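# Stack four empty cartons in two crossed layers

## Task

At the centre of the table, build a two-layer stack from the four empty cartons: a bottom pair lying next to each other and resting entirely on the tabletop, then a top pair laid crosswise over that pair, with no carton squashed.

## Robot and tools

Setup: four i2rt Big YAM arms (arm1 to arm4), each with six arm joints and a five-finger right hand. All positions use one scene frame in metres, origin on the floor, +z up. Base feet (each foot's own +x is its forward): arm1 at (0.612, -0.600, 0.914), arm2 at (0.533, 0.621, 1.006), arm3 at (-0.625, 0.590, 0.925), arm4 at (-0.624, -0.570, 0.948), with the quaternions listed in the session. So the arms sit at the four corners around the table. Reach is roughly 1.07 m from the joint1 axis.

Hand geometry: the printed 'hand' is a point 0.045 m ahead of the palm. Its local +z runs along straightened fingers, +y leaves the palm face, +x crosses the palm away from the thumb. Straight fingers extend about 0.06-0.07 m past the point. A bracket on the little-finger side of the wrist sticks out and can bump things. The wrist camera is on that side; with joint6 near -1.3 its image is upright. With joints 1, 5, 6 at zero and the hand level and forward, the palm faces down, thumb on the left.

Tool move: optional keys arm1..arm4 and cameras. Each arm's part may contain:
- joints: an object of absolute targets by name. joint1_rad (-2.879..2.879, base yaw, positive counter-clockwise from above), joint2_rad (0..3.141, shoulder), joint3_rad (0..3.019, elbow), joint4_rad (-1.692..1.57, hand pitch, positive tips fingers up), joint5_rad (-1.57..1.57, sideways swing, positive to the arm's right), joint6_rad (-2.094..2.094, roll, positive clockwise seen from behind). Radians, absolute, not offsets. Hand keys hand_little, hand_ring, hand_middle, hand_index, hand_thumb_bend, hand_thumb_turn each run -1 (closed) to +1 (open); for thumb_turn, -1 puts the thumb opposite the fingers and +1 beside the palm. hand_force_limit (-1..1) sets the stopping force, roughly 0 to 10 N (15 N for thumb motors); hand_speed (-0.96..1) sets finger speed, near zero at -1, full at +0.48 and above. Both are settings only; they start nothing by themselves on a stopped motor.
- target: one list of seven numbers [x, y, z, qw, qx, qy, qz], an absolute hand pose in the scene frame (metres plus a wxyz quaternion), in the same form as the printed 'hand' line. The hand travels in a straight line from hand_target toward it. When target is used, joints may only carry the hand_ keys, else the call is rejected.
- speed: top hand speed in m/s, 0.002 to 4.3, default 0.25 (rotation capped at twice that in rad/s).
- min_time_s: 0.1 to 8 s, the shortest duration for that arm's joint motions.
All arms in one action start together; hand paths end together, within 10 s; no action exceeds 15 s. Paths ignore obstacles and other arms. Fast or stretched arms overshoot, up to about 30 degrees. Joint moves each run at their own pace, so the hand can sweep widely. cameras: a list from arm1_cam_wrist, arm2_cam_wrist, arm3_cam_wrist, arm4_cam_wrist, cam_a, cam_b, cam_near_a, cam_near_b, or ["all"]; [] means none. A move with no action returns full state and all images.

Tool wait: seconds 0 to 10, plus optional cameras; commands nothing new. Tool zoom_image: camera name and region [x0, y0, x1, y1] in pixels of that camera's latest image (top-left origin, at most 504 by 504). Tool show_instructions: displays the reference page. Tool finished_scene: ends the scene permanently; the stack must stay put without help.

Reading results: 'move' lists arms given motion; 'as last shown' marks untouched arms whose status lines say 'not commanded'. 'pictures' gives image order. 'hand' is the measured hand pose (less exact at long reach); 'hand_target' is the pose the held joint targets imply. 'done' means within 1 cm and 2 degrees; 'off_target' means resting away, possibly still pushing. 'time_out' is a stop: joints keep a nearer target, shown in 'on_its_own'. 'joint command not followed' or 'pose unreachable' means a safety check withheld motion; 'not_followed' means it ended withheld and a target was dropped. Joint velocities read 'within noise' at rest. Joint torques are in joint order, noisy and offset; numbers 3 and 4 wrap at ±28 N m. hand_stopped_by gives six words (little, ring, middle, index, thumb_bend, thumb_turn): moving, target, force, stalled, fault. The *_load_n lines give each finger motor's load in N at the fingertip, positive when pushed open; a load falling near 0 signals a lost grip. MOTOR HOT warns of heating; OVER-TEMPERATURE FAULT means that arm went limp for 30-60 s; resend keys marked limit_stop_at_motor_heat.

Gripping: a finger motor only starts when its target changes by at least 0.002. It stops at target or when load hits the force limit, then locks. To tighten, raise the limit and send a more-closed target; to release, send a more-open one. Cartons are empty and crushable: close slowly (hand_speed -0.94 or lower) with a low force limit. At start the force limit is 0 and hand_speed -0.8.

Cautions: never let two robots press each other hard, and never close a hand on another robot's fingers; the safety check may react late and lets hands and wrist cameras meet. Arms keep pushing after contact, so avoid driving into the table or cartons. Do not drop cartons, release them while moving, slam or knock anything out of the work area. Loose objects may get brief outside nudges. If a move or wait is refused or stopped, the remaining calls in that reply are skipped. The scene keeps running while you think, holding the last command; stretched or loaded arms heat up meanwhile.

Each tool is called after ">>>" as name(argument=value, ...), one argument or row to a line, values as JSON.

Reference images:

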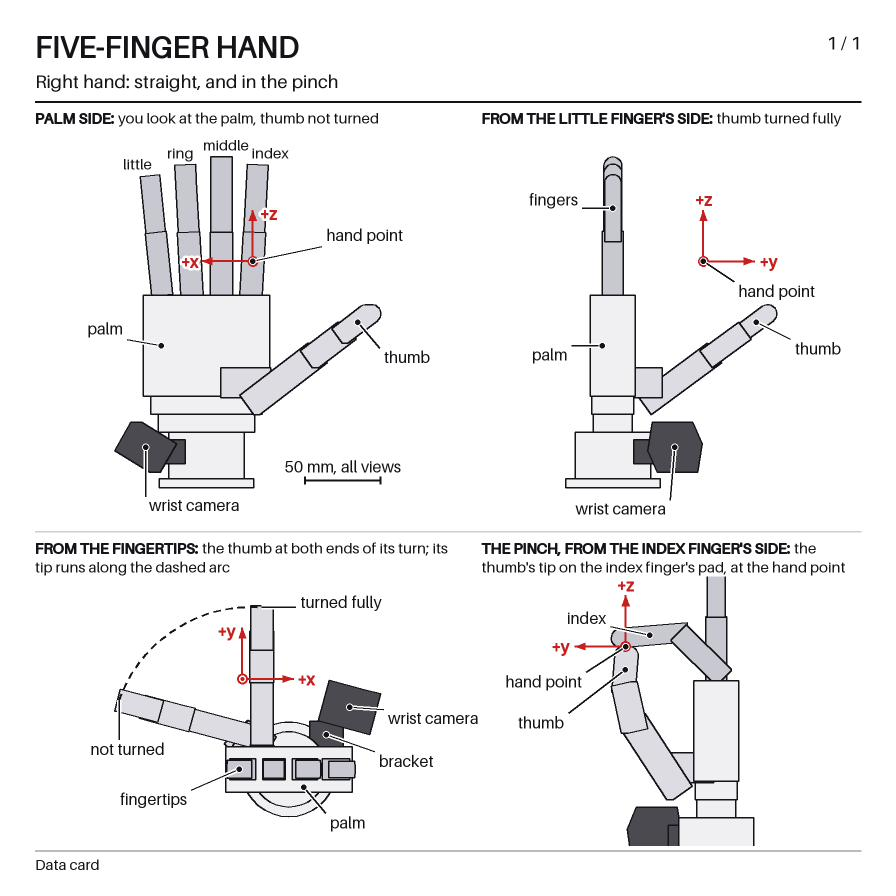

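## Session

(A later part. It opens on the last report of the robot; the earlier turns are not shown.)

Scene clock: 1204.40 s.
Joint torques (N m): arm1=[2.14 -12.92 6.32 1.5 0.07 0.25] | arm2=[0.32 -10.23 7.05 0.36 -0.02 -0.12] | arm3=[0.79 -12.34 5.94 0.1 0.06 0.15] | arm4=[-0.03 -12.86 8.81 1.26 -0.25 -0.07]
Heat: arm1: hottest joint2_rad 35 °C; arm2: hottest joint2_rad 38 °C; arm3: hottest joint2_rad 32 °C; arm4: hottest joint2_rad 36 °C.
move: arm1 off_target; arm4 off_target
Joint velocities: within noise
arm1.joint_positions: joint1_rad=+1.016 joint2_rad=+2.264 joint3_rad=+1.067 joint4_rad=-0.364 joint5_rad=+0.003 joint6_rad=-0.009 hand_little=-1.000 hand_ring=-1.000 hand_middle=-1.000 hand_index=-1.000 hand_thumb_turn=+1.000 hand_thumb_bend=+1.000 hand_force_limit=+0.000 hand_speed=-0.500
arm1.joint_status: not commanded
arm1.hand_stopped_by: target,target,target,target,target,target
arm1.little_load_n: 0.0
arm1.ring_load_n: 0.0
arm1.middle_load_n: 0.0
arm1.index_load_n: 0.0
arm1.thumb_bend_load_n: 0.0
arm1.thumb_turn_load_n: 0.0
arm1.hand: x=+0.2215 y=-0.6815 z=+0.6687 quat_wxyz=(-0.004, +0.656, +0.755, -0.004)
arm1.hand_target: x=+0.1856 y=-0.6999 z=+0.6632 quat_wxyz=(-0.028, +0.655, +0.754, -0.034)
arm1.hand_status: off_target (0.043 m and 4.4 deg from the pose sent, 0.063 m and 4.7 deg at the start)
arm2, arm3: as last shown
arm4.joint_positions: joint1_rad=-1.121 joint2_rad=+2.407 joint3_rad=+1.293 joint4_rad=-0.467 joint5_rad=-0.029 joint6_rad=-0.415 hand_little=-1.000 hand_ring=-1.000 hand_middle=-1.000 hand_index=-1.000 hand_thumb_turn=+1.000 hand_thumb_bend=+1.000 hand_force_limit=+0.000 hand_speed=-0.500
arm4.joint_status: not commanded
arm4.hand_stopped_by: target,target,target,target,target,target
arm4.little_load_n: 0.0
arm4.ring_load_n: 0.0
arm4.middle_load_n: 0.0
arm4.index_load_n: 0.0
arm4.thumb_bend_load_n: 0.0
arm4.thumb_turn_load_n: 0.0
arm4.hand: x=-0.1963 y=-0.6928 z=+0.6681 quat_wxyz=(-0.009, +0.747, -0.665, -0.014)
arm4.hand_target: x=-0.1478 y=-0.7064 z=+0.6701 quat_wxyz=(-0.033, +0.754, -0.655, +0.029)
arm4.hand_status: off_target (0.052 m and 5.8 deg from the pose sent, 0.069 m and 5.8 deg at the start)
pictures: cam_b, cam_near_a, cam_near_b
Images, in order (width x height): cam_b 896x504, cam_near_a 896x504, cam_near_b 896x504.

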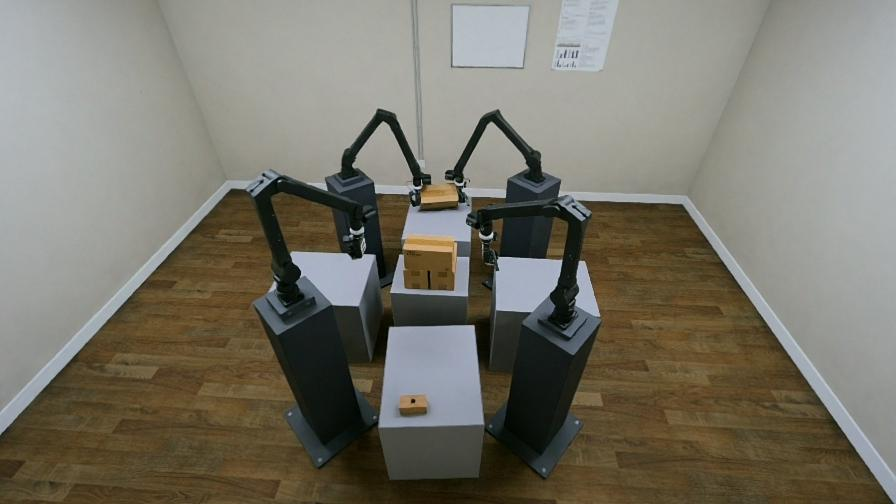

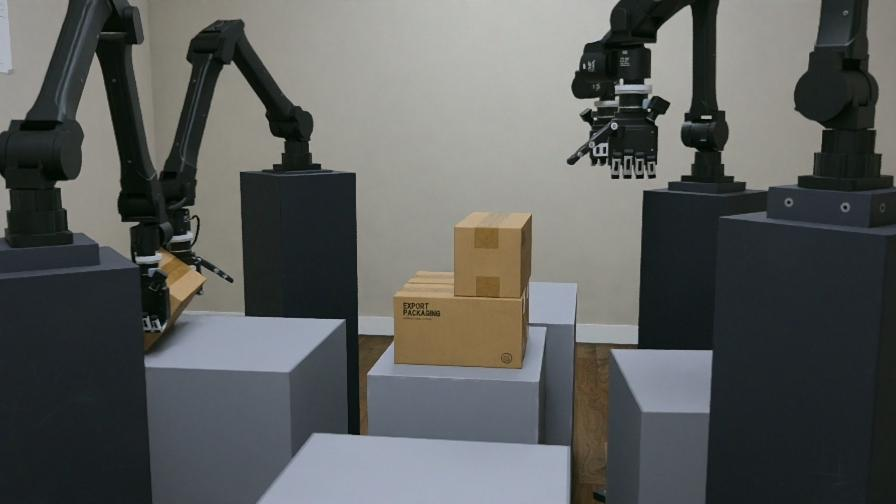

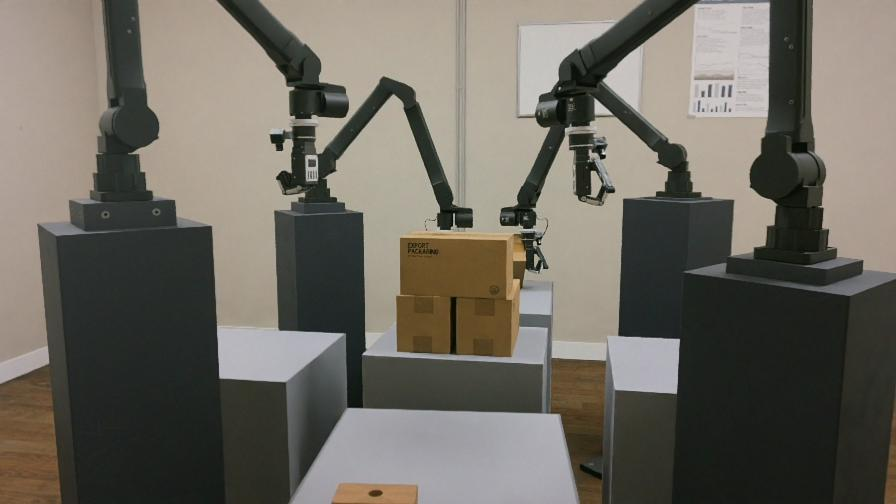

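>>> move(
  arm1={"target": [0.184, -0.650, 0.715, -0.0286, 0.6554, 0.7540, -0.0329], "speed": 0.06},
  arm4={"target": [-0.146, -0.657, 0.721, -0.0329, 0.7540, -0.6554, 0.0286], "speed": 0.06},
)

>>> move(
  arm1={"target": [0.184, -0.629, 0.711, -0.1697, 0.6337, 0.7432, 0.1311], "speed": 0.08},
  arm4={"target": [-0.146, -0.640, 0.733, -0.1953, 0.7290, -0.6461, -0.1139], "speed": 0.08},
  cameras=["cam_near_a", "cam_near_b", "cam_b"],
)

>>> zoom_image(
  camera="cam_near_a",
  region=[100, 180, 270, 370],
)

>>> zoom_image(
  camera="cam_b",
  region=[395, 155, 480, 235],
)

Scene clock: 1234.23 s.
Joint torques (N m): arm1=[-0.85 -17.73 5.04 0.73 -0.07 0.12] | arm2=[0.32 -10.23 7.05 0.36 -0.02 -0.12] | arm3=[0.5 -12.45 5.94 0.08 0.06 0.15] | arm4=[1.67 -17.2 5.83 0.55 -0.14 0.03]
Heat: arm1: hottest joint2_rad 36 °C; arm2: hottest joint2_rad 36 °C; arm3: hottest joint2_rad 31 °C; arm4: hottest joint3_rad 37 °C.
move: arm1 off_target; arm4 off_target
Joint velocities: within noise
arm1.joint_positions: joint1_rad=+0.945 joint2_rad=+2.189 joint3_rad=+1.043 joint4_rad=-0.433 joint5_rad=+0.000 joint6_rad=-0.099 hand_little=-1.000 hand_ring=-1.000 hand_middle=-1.000 hand_index=-1.000 hand_thumb_turn=+1.000 hand_thumb_bend=+1.000 hand_force_limit=+0.000 hand_speed=-0.500
arm1.joint_status: not commanded
arm1.hand_stopped_by: target,target,target,target,target,target
arm1.little_load_n: 0.0
arm1.ring_load_n: 0.0
arm1.middle_load_n: 0.0
arm1.index_load_n: 0.0
arm1.thumb_bend_load_n: 0.0
arm1.thumb_turn_load_n: 0.0
arm1.hand: x=+0.2254 y=-0.6483 z=+0.6986 quat_wxyz=(+0.004, +0.649, +0.761, +0.001)
arm1.hand_target: x=+0.1851 y=-0.6497 z=+0.7165 quat_wxyz=(-0.028, +0.655, +0.754, -0.033)
arm1.hand_status: off_target (0.045 m and 5.5 deg from the pose sent, 0.067 m and 4.4 deg at the start)
arm2, arm3: as last shown
arm4.joint_positions: joint1_rad=-1.054 joint2_rad=+2.341 joint3_rad=+1.257 joint4_rad=-0.498 joint5_rad=-0.026 joint6_rad=-0.338 hand_little=-1.000 hand_ring=-1.000 hand_middle=-1.000 hand_index=-1.000 hand_thumb_turn=+1.000 hand_thumb_bend=+1.000 hand_force_limit=+0.000 hand_speed=-0.500
arm4.joint_status: not commanded
arm4.hand_stopped_by: target,target,target,target,target,target
arm4.little_load_n: 0.0
arm4.ring_load_n: 0.0
arm4.middle_load_n: 0.0
arm4.index_load_n: 0.0
arm4.thumb_bend_load_n: -0.5
arm4.thumb_turn_load_n: 0.0
arm4.hand: x=-0.1913 y=-0.6588 z=+0.6945 quat_wxyz=(-0.007, +0.743, -0.669, -0.015)
arm4.hand_target: x=-0.1475 y=-0.6563 z=+0.7221 quat_wxyz=(-0.033, +0.754, -0.655, +0.028)
arm4.hand_status: off_target (0.053 m and 6.1 deg from the pose sent, 0.081 m and 5.8 deg at the start)
pictures: none

Scene clock: 1237.47 s.
Joint torques (N m): arm1=[0.62 -14.33 6.64 0.36 0.53 0.22] | arm2=[0.32 -10.23 7.04 0.36 -0.02 -0.12] | arm3=[0.67 -12.34 5.94 0.13 0.06 0.15] | arm4=[-0.32 -14.33 8.92 0.06 -0.76 -0.1]
Heat: arm1: hottest joint2_rad 36 °C; arm2: hottest joint2_rad 36 °C; arm3: hottest joint2_rad 31 °C; arm4: hottest joint3_rad 36 °C.
move: arm1 off_target; arm4 off_target
Joint velocities: within noise
arm1.joint_positions: joint1_rad=+1.064 joint2_rad=+2.192 joint3_rad=+1.071 joint4_rad=-0.506 joint5_rad=+0.431 joint6_rad=+0.003 hand_little=-1.000 hand_ring=-1.000 hand_middle=-1.000 hand_index=-1.000 hand_thumb_turn=+1.000 hand_thumb_bend=+1.000 hand_force_limit=+0.000 hand_speed=-0.500
arm1.joint_status: not commanded
arm1.hand_stopped_by: target,target,target,target,target,target
arm1.little_load_n: 0.0
arm1.ring_load_n: 0.0
arm1.middle_load_n: 0.0
arm1.index_load_n: 0.0
arm1.thumb_bend_load_n: 0.0
arm1.thumb_turn_load_n: 0.0
arm1.hand: x=+0.2201 y=-0.6172 z=+0.7100 quat_wxyz=(-0.146, +0.623, +0.753, +0.157)
arm1.hand_target: x=+0.1849 y=-0.6291 z=+0.7129 quat_wxyz=(-0.169, +0.634, +0.743, +0.130)
arm1.hand_status: off_target (0.038 m and 4.3 deg from the pose sent, 0.047 m and 25.0 deg at the start)
arm2, arm3: as last shown
arm2.thumb_bend_load_n: -0.5
arm3.middle_load_n: -0.5
arm4.joint_positions: joint1_rad=-1.145 joint2_rad=+2.369 joint3_rad=+1.319 joint4_rad=-0.669 joint5_rad=-0.439 joint6_rad=-0.433 hand_little=-1.000 hand_ring=-1.000 hand_middle=-1.000 hand_index=-1.000 hand_thumb_turn=+1.000 hand_thumb_bend=+1.000 hand_force_limit=+0.000 hand_speed=-0.500
arm4.joint_status: not commanded
arm4.hand_stopped_by: target,target,target,target,target,target
arm4.little_load_n: 0.5
arm4.ring_load_n: 0.0
arm4.middle_load_n: 0.0
arm4.index_load_n: 0.0
arm4.thumb_bend_load_n: 0.0
arm4.thumb_turn_load_n: 0.0
arm4.hand: x=-0.1936 y=-0.6256 z=+0.7231 quat_wxyz=(-0.169, +0.713, -0.662, -0.156)
arm4.hand_target: x=-0.1478 y=-0.6398 z=+0.7359 quat_wxyz=(-0.195, +0.729, -0.646, -0.113)
arm4.hand_status: off_target (0.051 m and 6.2 deg from the pose sent, 0.062 m and 24.6 deg at the start)
pictures: cam_b, cam_near_a, cam_near_b
Images, in order (width x height): cam_b 896x504, cam_near_a 896x504, cam_near_b 896x504.

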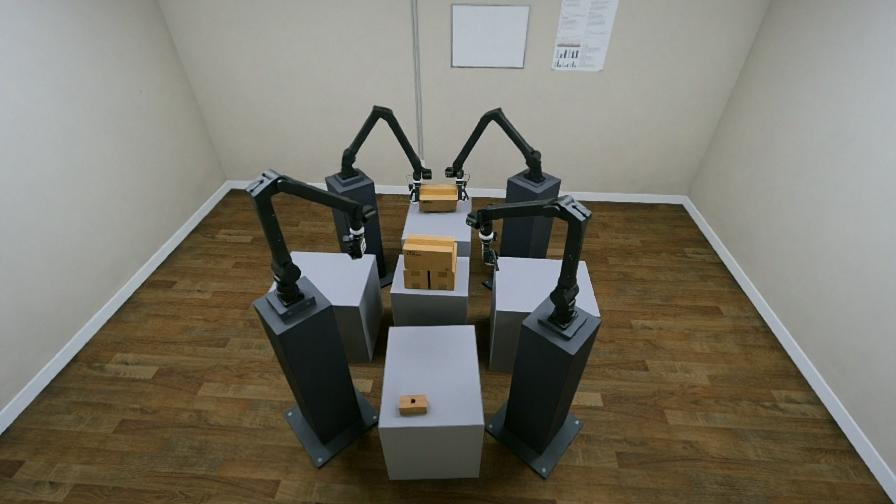

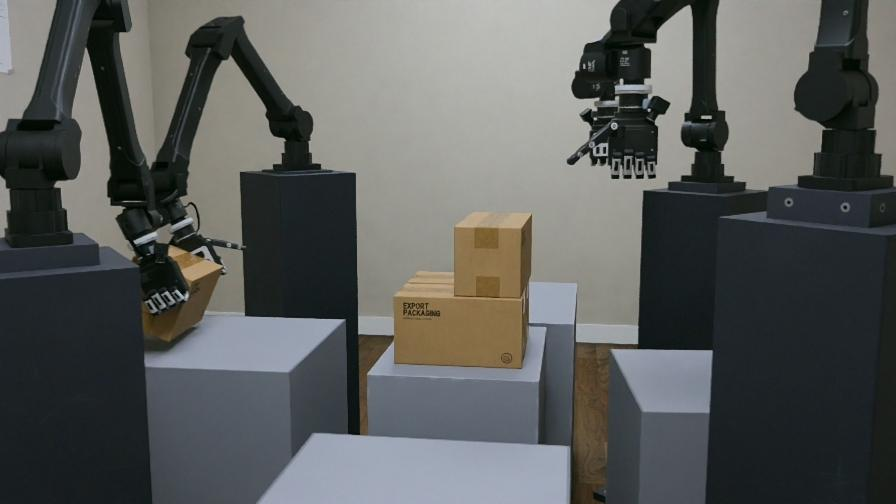

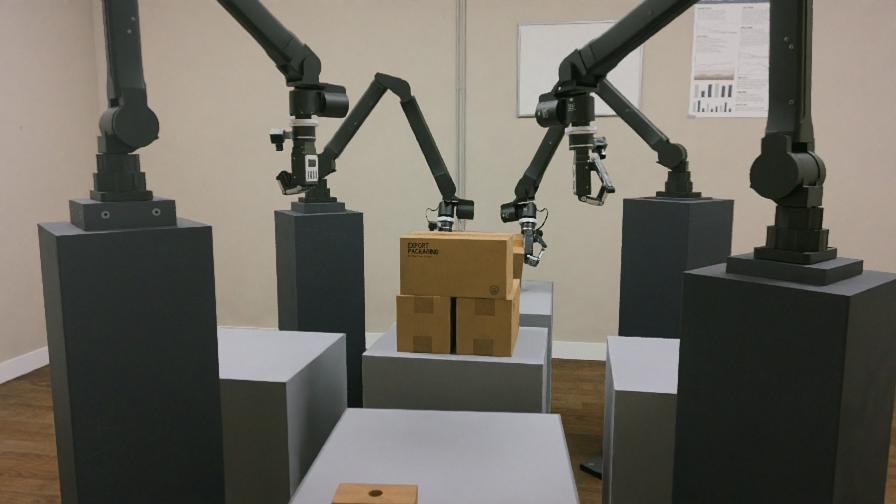

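Scaled by 2.653.

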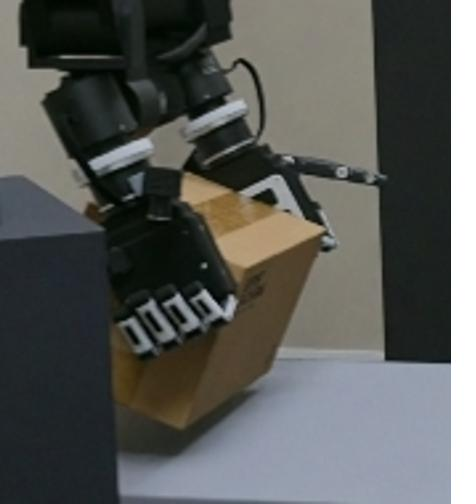

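Scaled by 5.929.

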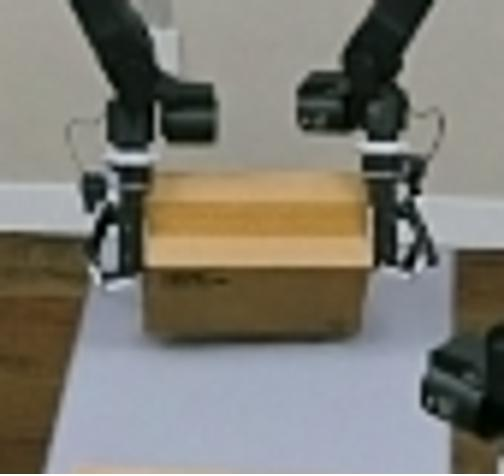

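>>> move(
  arm1={"target": [0.184, -0.614, 0.714, -0.2668, 0.5993, 0.7136, 0.2457], "speed": 0.08},
  arm4={"target": [-0.146, -0.6315, 0.746, -0.3069, 0.6894, -0.6203, -0.2136], "speed": 0.08},
)

>>> move(
  arm1={"target": [0.184, -0.614, 0.680, -0.2668, 0.5993, 0.7136, 0.2457], "speed": 0.05},
  arm4={"target": [-0.146, -0.6315, 0.712, -0.3069, 0.6894, -0.6203, -0.2136], "speed": 0.05},
  cameras=["cam_near_a", "cam_near_b", "cam_b"],
)

>>> zoom_image(
  camera="cam_near_a",
  region=[100, 180, 270, 370],
)

>>> zoom_image(
  camera="cam_b",
  region=[395, 155, 480, 235],
)

Scene clock: 1258.33 s.
Joint torques (N m): arm1=[0.73 -14.8 6.57 0.12 0.79 0] | arm2=[0.32 -10.23 7.05 0.38 -0.02 -0.12] | arm3=[0.62 -12.34 5.96 0.09 0.07 0.15] | arm4=[-0.21 -15.38 9.03 -0.34 -1.22 0.02]
Heat: arm1: hottest joint2_rad 35 °C; arm2: hottest joint2_rad 35 °C; arm3: hottest joint2_rad 30 °C; arm4: hottest joint3_rad 36 °C.
move: arm1 off_target; arm4 off_target
Joint velocities: within noise
arm1.joint_positions: joint1_rad=+1.146 joint2_rad=+2.278 joint3_rad=+1.147 joint4_rad=-0.637 joint5_rad=+0.731 joint6_rad=+0.145 hand_little=-1.000 hand_ring=-1.000 hand_middle=-1.000 hand_index=-1.000 hand_thumb_turn=+1.000 hand_thumb_bend=+1.000 hand_force_limit=+0.000 hand_speed=-0.500
arm1.joint_status: not commanded
arm1.hand_stopped_by: target,target,target,target,target,target
arm1.little_load_n: 0.0
arm1.ring_load_n: 0.0
arm1.middle_load_n: 0.0
arm1.index_load_n: 0.0
arm1.thumb_bend_load_n: 0.0
arm1.thumb_turn_load_n: 0.0
arm1.hand: x=+0.2187 y=-0.6010 z=+0.7139 quat_wxyz=(-0.246, +0.592, +0.718, +0.271)
arm1.hand_target: x=+0.1852 y=-0.6142 z=+0.7157 quat_wxyz=(-0.267, +0.599, +0.714, +0.245)
arm1.hand_status: off_target (0.037 m and 3.9 deg from the pose sent, 0.037 m and 18.0 deg at the start)
arm2, arm3: as last shown
arm2.thumb_bend_load_n: 0.0
arm3.middle_load_n: 0.5
arm4.joint_positions: joint1_rad=-1.208 joint2_rad=+2.481 joint3_rad=+1.437 joint4_rad=-0.872 joint5_rad=-0.713 joint6_rad=-0.577 hand_little=-1.000 hand_ring=-1.000 hand_middle=-1.000 hand_index=-1.000 hand_thumb_turn=+1.000 hand_thumb_bend=+1.000 hand_force_limit=+0.000 hand_speed=-0.500
arm4.joint_status: not commanded
arm4.hand_stopped_by: target,target,target,target,target,target
arm4.little_load_n: 0.0
arm4.ring_load_n: 0.0
arm4.middle_load_n: 0.0
arm4.index_load_n: 0.0
arm4.thumb_bend_load_n: 0.0
arm4.thumb_turn_load_n: 0.0
arm4.hand: x=-0.1952 y=-0.6143 z=+0.7341 quat_wxyz=(-0.278, +0.672, -0.635, -0.260)
arm4.hand_target: x=-0.1484 y=-0.6312 z=+0.7493 quat_wxyz=(-0.307, +0.690, -0.620, -0.213)
arm4.hand_status: off_target (0.053 m and 6.8 deg from the pose sent, 0.053 m and 18.0 deg at the start)
pictures: none

Scene clock: 1259.57 s.
Joint torques (N m): arm1=[0.5 -15.38 6.24 0.87 0.77 0.01] | arm2=[0.32 -10.17 7.04 0.36 -0.02 -0.12] | arm3=[0.73 -12.34 5.97 0.12 0.06 0.15] | arm4=[-0.15 -14.56 8.34 0.9 -1.01 0.03]
Heat: arm1: hottest joint2_rad 35 °C; arm2: hottest joint2_rad 35 °C; arm3: hottest joint2_rad 30 °C; arm4: hottest joint3_rad 36 °C.
move: arm1 off_target; arm4 off_target
Joint velocities: within noise
arm1.joint_positions: joint1_rad=+1.148 joint2_rad=+2.360 joint3_rad=+1.171 joint4_rad=-0.609 joint5_rad=+0.731 joint6_rad=+0.145 hand_little=-1.000 hand_ring=-1.000 hand_middle=-1.000 hand_index=-1.000 hand_thumb_turn=+1.000 hand_thumb_bend=+1.000 hand_force_limit=+0.000 hand_speed=-0.500
arm1.joint_status: not commanded
arm1.hand_stopped_by: target,target,target,target,target,target
arm1.little_load_n: 0.0
arm1.ring_load_n: 0.0
arm1.middle_load_n: 0.0
arm1.index_load_n: 0.0
arm1.thumb_bend_load_n: 0.0
arm1.thumb_turn_load_n: 0.0
arm1.hand: x=+0.2268 y=-0.5997 z=+0.6830 quat_wxyz=(-0.238, +0.587, +0.721, +0.282)
arm1.hand_target: x=+0.1854 y=-0.6142 z=+0.6829 quat_wxyz=(-0.267, +0.599, +0.714, +0.246)
arm1.hand_status: off_target (0.045 m and 5.6 deg from the pose sent, 0.050 m and 3.9 deg at the start)
arm2, arm3: as last shown
arm3.middle_load_n: -0.5
arm4.joint_positions: joint1_rad=-1.213 joint2_rad=+2.540 joint3_rad=+1.483 joint4_rad=-0.866 joint5_rad=-0.719 joint6_rad=-0.577 hand_little=-1.000 hand_ring=-1.000 hand_middle=-1.000 hand_index=-1.000 hand_thumb_turn=+1.000 hand_thumb_bend=+1.000 hand_force_limit=+0.000 hand_speed=-0.500
arm4.joint_status: not commanded
arm4.hand_stopped_by: target,target,target,target,target,target
arm4.little_load_n: 0.0
arm4.ring_load_n: 0.0
arm4.middle_load_n: 0.0
arm4.index_load_n: 0.0
arm4.thumb_bend_load_n: 0.0
arm4.thumb_turn_load_n: 0.0
arm4.hand: x=-0.1912 y=-0.6171 z=+0.7126 quat_wxyz=(-0.280, +0.668, -0.637, -0.263)
arm4.hand_target: x=-0.1477 y=-0.6313 z=+0.7156 quat_wxyz=(-0.307, +0.690, -0.620, -0.214)
arm4.hand_status: off_target (0.047 m and 7.1 deg from the pose sent, 0.057 m and 6.8 deg at the start)
pictures: cam_b, cam_near_a, cam_near_b
Images, in order (width x height): cam_b 896x504, cam_near_a 896x504, cam_near_b 896x504.

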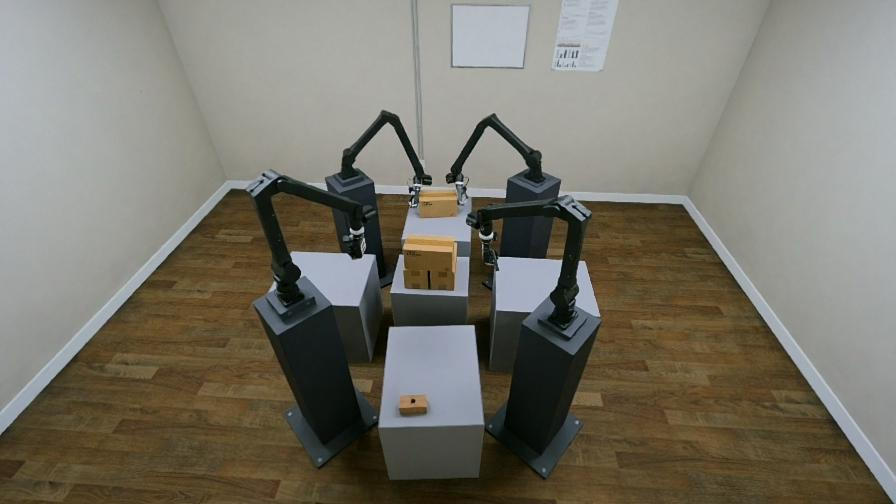

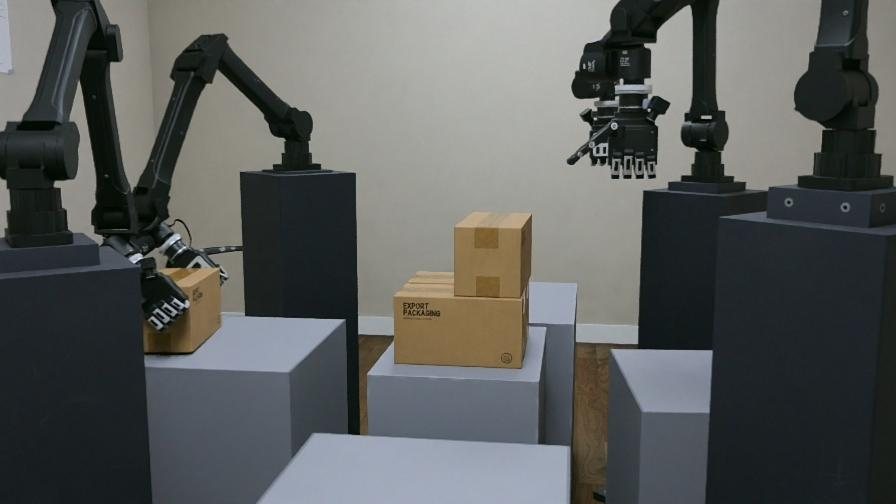

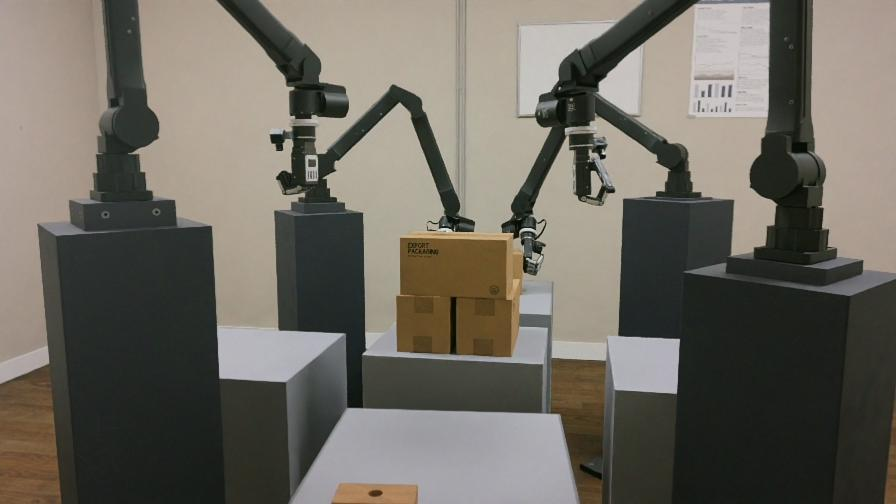

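Scaled by 2.653.

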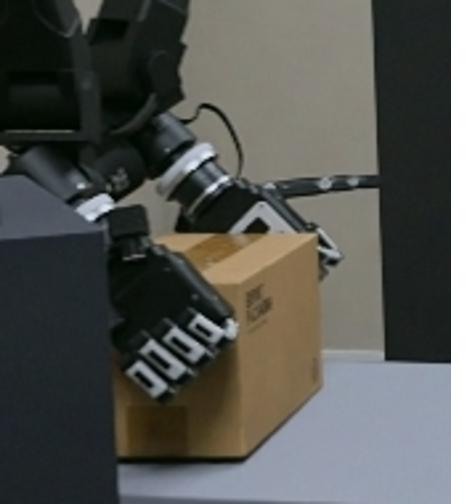

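Scaled by 5.929.

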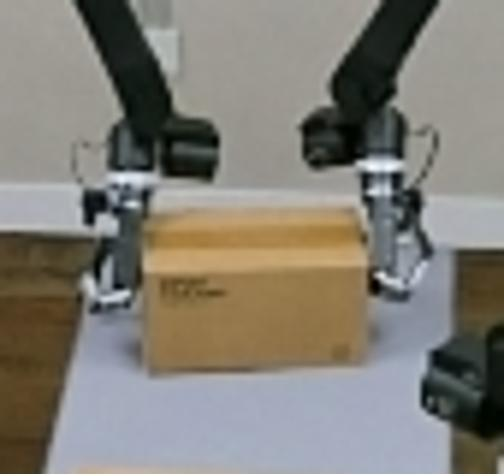

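>>> move(
  arm1={"target": [0.184, -0.612, 0.670, -0.2668, 0.5993, 0.7136, 0.2457], "speed": 0.04},
  arm4={"target": [-0.146, -0.6295, 0.702, -0.3069, 0.6894, -0.6203, -0.2136], "speed": 0.04},
)

>>> move(
  arm1={"target": [0.265, -0.598, 0.675, -0.2668, 0.5993, 0.7136, 0.2457], "speed": 0.1},
  arm4={"target": [-0.228, -0.618, 0.705, -0.3069, 0.6894, -0.6203, -0.2136], "speed": 0.1},
)

>>> move(
  arm1={"target": [0.250, -0.641, 0.672, -0.0286, 0.6554, 0.7540, -0.0329], "speed": 0.2},
  arm4={"target": [-0.215, -0.650, 0.674, -0.0329, 0.7540, -0.6554, 0.0286], "speed": 0.2},
  cameras=["cam_near_a", "cam_near_b", "cam_b"],
)

>>> zoom_image(
  camera="cam_near_a",
  region=[100, 220, 240, 380],
)

>>> zoom_image(
  camera="cam_b",
  region=[395, 175, 480, 235],
)

Scene clock: 1295.57 s.
Joint torques (N m): arm1=[0.15 -15.03 6.46 1.05 0.72 -0.04] | arm2=[0.32 -10.23 7.04 0.36 -0.02 -0.12] | arm3=[0.73 -12.45 5.94 0.14 0.06 0.14] | arm4=[0.32 -14.68 8.14 0.92 -0.94 0.06]
Heat: arm1: hottest joint2_rad 34 °C; arm2: hottest joint3_rad 35 °C; arm3: hottest joint3_rad 30 °C; arm4: hottest joint2_rad 37 °C.
move: arm1 off_target; arm4 off_target
Joint velocities: within noise
arm1.joint_positions: joint1_rad=+1.148 joint2_rad=+2.378 joint3_rad=+1.171 joint4_rad=-0.595 joint5_rad=+0.733 joint6_rad=+0.145 hand_little=-1.000 hand_ring=-1.000 hand_middle=-1.000 hand_index=-1.000 hand_thumb_turn=+1.000 hand_thumb_bend=+1.000 hand_force_limit=+0.000 hand_speed=-0.500
arm1.joint_status: not commanded
arm1.hand_stopped_by: target,target,target,target,target,target
arm1.little_load_n: 0.0
arm1.ring_load_n: 0.0
arm1.middle_load_n: 0.0
arm1.index_load_n: 0.0
arm1.thumb_bend_load_n: 0.0
arm1.thumb_turn_load_n: 0.0
arm1.hand: x=+0.2296 y=-0.5987 z=+0.6754 quat_wxyz=(-0.238, +0.585, +0.721, +0.284)
arm1.hand_target: x=+0.1855 y=-0.6123 z=+0.6734 quat_wxyz=(-0.267, +0.599, +0.714, +0.246)
arm1.hand_status: off_target (0.048 m and 5.8 deg from the pose sent, 0.046 m and 5.6 deg at the start)
arm2.joint_positions: joint1_rad=+0.073 joint2_rad=+1.568 joint3_rad=+0.862 joint4_rad=-0.860 joint5_rad=+0.000 joint6_rad=+0.883 hand_little=-1.000 hand_ring=-1.000 hand_middle=-1.000 hand_index=-1.000 hand_thumb_turn=+1.000 hand_thumb_bend=+1.000 hand_force_limit=+0.000 hand_speed=-0.500
arm2.joint_status: not commanded
arm2.hand_stopped_by: target,target,target,target,target,target
arm2.little_load_n: 0.0
arm2.ring_load_n: 0.0
arm2.middle_load_n: 0.0
arm2.index_load_n: 0.0
arm2.thumb_bend_load_n: 0.0
arm2.thumb_turn_load_n: 0.0
arm2.hand: x=+0.3506 y=+0.2962 z=+1.0007 quat_wxyz=(+0.000, -0.707, -0.707, +0.004)
arm2.hand_target: x=+0.3501 y=+0.2999 z=+1.0000 quat_wxyz=(+0.000, -0.707, -0.707, +0.000)
arm2.hand_status: not commanded
arm3.joint_positions: joint1_rad=-0.035 joint2_rad=+1.616 joint3_rad=+1.153 joint4_rad=-1.118 joint5_rad=+0.009 joint6_rad=-0.718 hand_little=-1.000 hand_ring=-1.000 hand_middle=-1.000 hand_index=-1.000 hand_thumb_turn=+1.000 hand_thumb_bend=+1.000 hand_force_limit=+0.000 hand_speed=-0.500
arm3.joint_status: not commanded
arm3.hand_stopped_by: target,target,target,target,target,target
arm3.little_load_n: 0.0
arm3.ring_load_n: 0.0
arm3.middle_load_n: 0.0
arm3.index_load_n: 0.5
arm3.thumb_bend_load_n: -0.5
arm3.thumb_turn_load_n: 0.0
arm3.hand: x=-0.3500 y=+0.3279 z=+0.9959 quat_wxyz=(-0.001, +0.710, -0.705, -0.001)
arm3.hand_target: x=-0.3500 y=+0.3299 z=+1.0000 quat_wxyz=(+0.000, +0.707, -0.707, +0.000)
arm3.hand_status: not commanded
arm4.joint_positions: joint1_rad=-1.213 joint2_rad=+2.559 joint3_rad=+1.493 joint4_rad=-0.851 joint5_rad=-0.722 joint6_rad=-0.576 hand_little=-1.000 hand_ring=-1.000 hand_middle=-1.000 hand_index=-1.000 hand_thumb_turn=+1.000 hand_thumb_bend=+1.000 hand_force_limit=+0.000 hand_speed=-0.500
arm4.joint_status: not commanded
arm4.hand_stopped_by: target,target,target,target,target,target
arm4.little_load_n: 0.0
arm4.ring_load_n: 0.0
arm4.middle_load_n: 0.0
arm4.index_load_n: 0.0
arm4.thumb_bend_load_n: 0.0
arm4.thumb_turn_load_n: 0.0
arm4.hand: x=-0.1899 y=-0.6171 z=+0.7039 quat_wxyz=(-0.283, +0.669, -0.637, -0.261)
arm4.hand_target: x=-0.1476 y=-0.6293 z=+0.7056 quat_wxyz=(-0.307, +0.690, -0.620, -0.214)
arm4.hand_status: off_target (0.046 m and 6.8 deg from the pose sent, 0.048 m and 7.1 deg at the start)
pictures: none

Scene clock: 1297.00 s.
Joint torques (N m): arm1=[0.62 -14.86 1.24 0.09 0.63 0.09] | arm2=[0.32 -10.23 7.04 0.38 -0.02 -0.12] | arm3=[0.73 -12.4 5.89 0.13 0.05 0.15] | arm4=[-0.67 -15.03 2.45 -0.14 -0.43 0.07]
Heat: arm1: hottest joint2_rad 34 °C; arm2: hottest joint3_rad 35 °C; arm3: hottest joint3_rad 30 °C; arm4: hottest joint2_rad 37 °C.
move: arm1 done; arm4 off_target
Joint velocities: within noise
arm1.joint_positions: joint1_rad=+1.160 joint2_rad=+2.318 joint3_rad=+0.987 joint4_rad=-0.405 joint5_rad=+0.734 joint6_rad=+0.154 hand_little=-1.000 hand_ring=-1.000 hand_middle=-1.000 hand_index=-1.000 hand_thumb_turn=+1.000 hand_thumb_bend=+1.000 hand_force_limit=+0.000 hand_speed=-0.500
arm1.joint_status: not commanded
arm1.hand_stopped_by: target,target,target,target,target,target
arm1.little_load_n: 0.0
arm1.ring_load_n: 0.0
arm1.middle_load_n: 0.0
arm1.index_load_n: 0.0
arm1.thumb_bend_load_n: 0.0
arm1.thumb_turn_load_n: 0.0
arm1.hand: x=+0.2715 y=-0.5919 z=+0.6729 quat_wxyz=(-0.259, +0.595, +0.716, +0.257)
arm1.hand_target: x=+0.2651 y=-0.5979 z=+0.6751 quat_wxyz=(-0.267, +0.599, +0.714, +0.246)
arm1.hand_status: done (0.009 m and 1.7 deg from the pose sent, 0.036 m and 5.8 deg at the start)
arm2, arm3: as last shown
arm2.index_load_n: 0.5
arm3.index_load_n: 0.0
arm3.thumb_bend_load_n: 0.0
arm4.joint_positions: joint1_rad=-1.240 joint2_rad=+2.497 joint3_rad=+1.293 joint4_rad=-0.675 joint5_rad=-0.726 joint6_rad=-0.630 hand_little=-1.000 hand_ring=-1.000 hand_middle=-1.000 hand_index=-1.000 hand_thumb_turn=+1.000 hand_thumb_bend=+1.000 hand_force_limit=+0.000 hand_speed=-0.500
arm4.joint_status: not commanded
arm4.hand_stopped_by: target,target,target,target,target,target
arm4.little_load_n: 0.0
arm4.ring_load_n: 0.0
arm4.middle_load_n: 0.0
arm4.index_load_n: 0.0
arm4.thumb_bend_load_n: 0.0
arm4.thumb_turn_load_n: 0.0
arm4.hand: x=-0.2384 y=-0.6101 z=+0.6968 quat_wxyz=(-0.300, +0.683, -0.624, -0.233)
arm4.hand_target: x=-0.2281 y=-0.6179 z=+0.7050 quat_wxyz=(-0.307, +0.689, -0.620, -0.214)
arm4.hand_status: off_target (0.015 m and 2.5 deg from the pose sent, 0.038 m and 6.8 deg at the start)
pictures: none

Scene clock: 1299.47 s.
Joint torques (N m): arm1=[-0.79 -13.98 1.66 0.51 0.03 -0.1] | arm2=[0.32 -10.23 7.04 0.36 -0.02 -0.12] | arm3=[0.85 -12.4 5.91 0.13 0.05 0.15] | arm4=[0.09 -14.21 2.36 0.65 0.09 0.16]
Heat: arm1: hottest joint2_rad 34 °C; arm2: hottest joint3_rad 35 °C; arm3: hottest joint3_rad 30 °C; arm4: hottest joint2_rad 37 °C.
move: arm1 done; arm4 off_target
Joint velocities: within noise
arm1.joint_positions: joint1_rad=+0.932 joint2_rad=+2.204 joint3_rad=+0.905 joint4_rad=-0.201 joint5_rad=-0.004 joint6_rad=-0.085 hand_little=-1.000 hand_ring=-1.000 hand_middle=-1.000 hand_index=-1.000 hand_thumb_turn=+1.000 hand_thumb_bend=+1.000 hand_force_limit=+0.000 hand_speed=-0.500
arm1.joint_status: not commanded
arm1.hand_stopped_by: target,target,target,target,target,target
arm1.little_load_n: 0.0
arm1.ring_load_n: 0.5
arm1.middle_load_n: 0.0
arm1.index_load_n: 0.0
arm1.thumb_bend_load_n: 0.0
arm1.thumb_turn_load_n: 0.0
arm1.hand: x=+0.2542 y=-0.6433 z=+0.6704 quat_wxyz=(-0.023, +0.659, +0.752, -0.027)
arm1.hand_target: x=+0.2500 y=-0.6410 z=+0.6720 quat_wxyz=(-0.029, +0.655, +0.754, -0.033)
arm1.hand_status: done (0.005 m and 1.0 deg from the pose sent, 0.054 m and 43.4 deg at the start)
arm2, arm3: as last shown
arm2.index_load_n: 0.0
arm4.joint_positions: joint1_rad=-1.050 joint2_rad=+2.349 joint3_rad=+1.108 joint4_rad=-0.276 joint5_rad=-0.032 joint6_rad=-0.369 hand_little=-1.000 hand_ring=-1.000 hand_middle=-1.000 hand_index=-1.000 hand_thumb_turn=+1.000 hand_thumb_bend=+1.000 hand_force_limit=+0.000 hand_speed=-0.500
arm4.joint_status: not commanded
arm4.hand_stopped_by: target,target,target,target,target,target
arm4.little_load_n: 0.0
arm4.ring_load_n: 0.0
arm4.middle_load_n: 0.0
arm4.index_load_n: 0.5
arm4.thumb_bend_load_n: 0.0
arm4.thumb_turn_load_n: 0.0
arm4.hand: x=-0.2264 y=-0.6497 z=+0.6644 quat_wxyz=(-0.025, +0.755, -0.655, +0.012)
arm4.hand_target: x=-0.2151 y=-0.6500 z=+0.6739 quat_wxyz=(-0.033, +0.754, -0.655, +0.028)
arm4.hand_status: off_target (0.015 m and 2.1 deg from the pose sent, 0.052 m and 44.0 deg at the start)
pictures: cam_b, cam_near_a, cam_near_b
Images, in order (width x height): cam_b 896x504, cam_near_a 896x504, cam_near_b 896x504.

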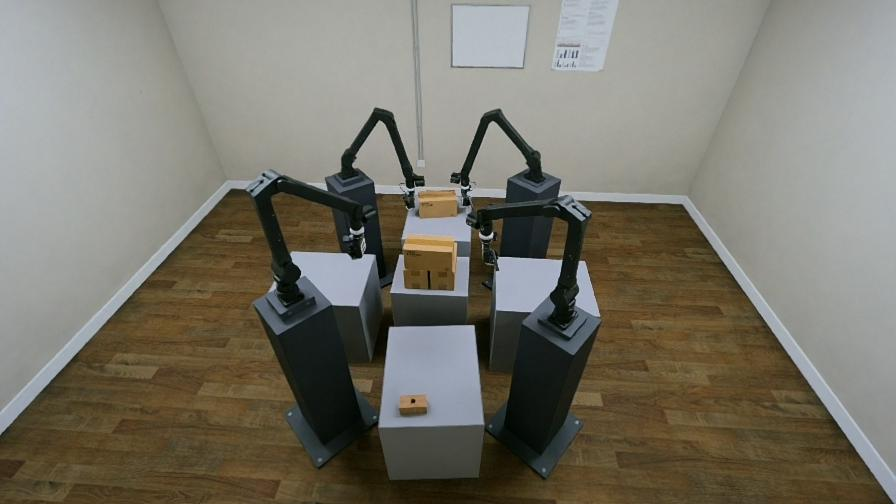

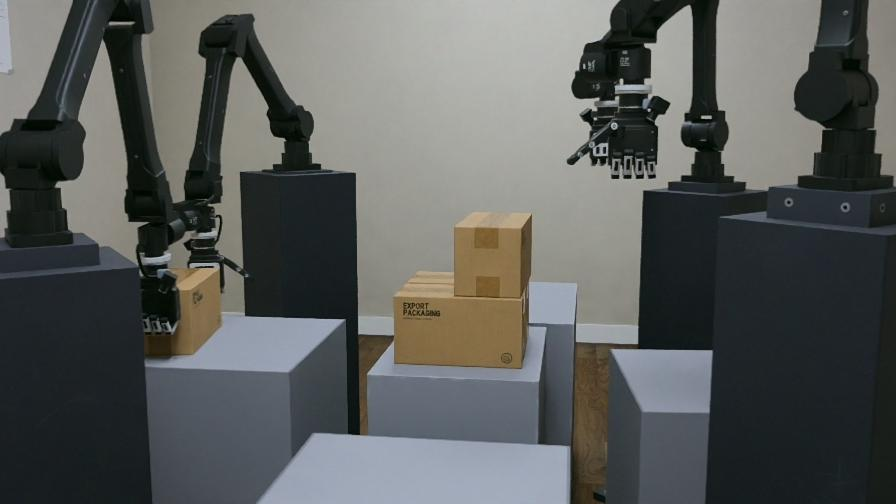

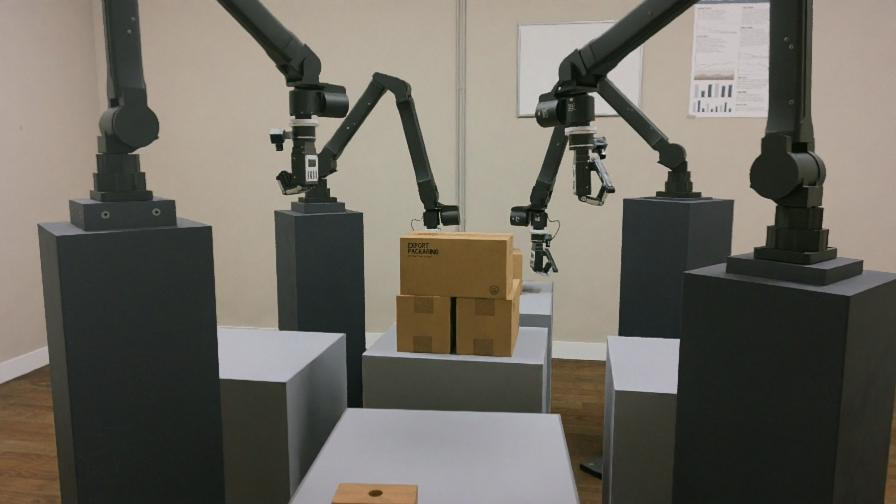

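Scaled by 3.150.

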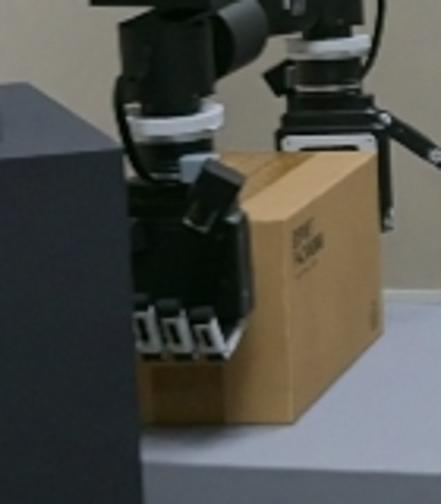

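Scaled by 5.929.

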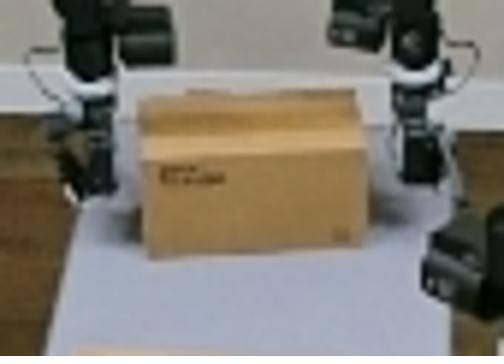

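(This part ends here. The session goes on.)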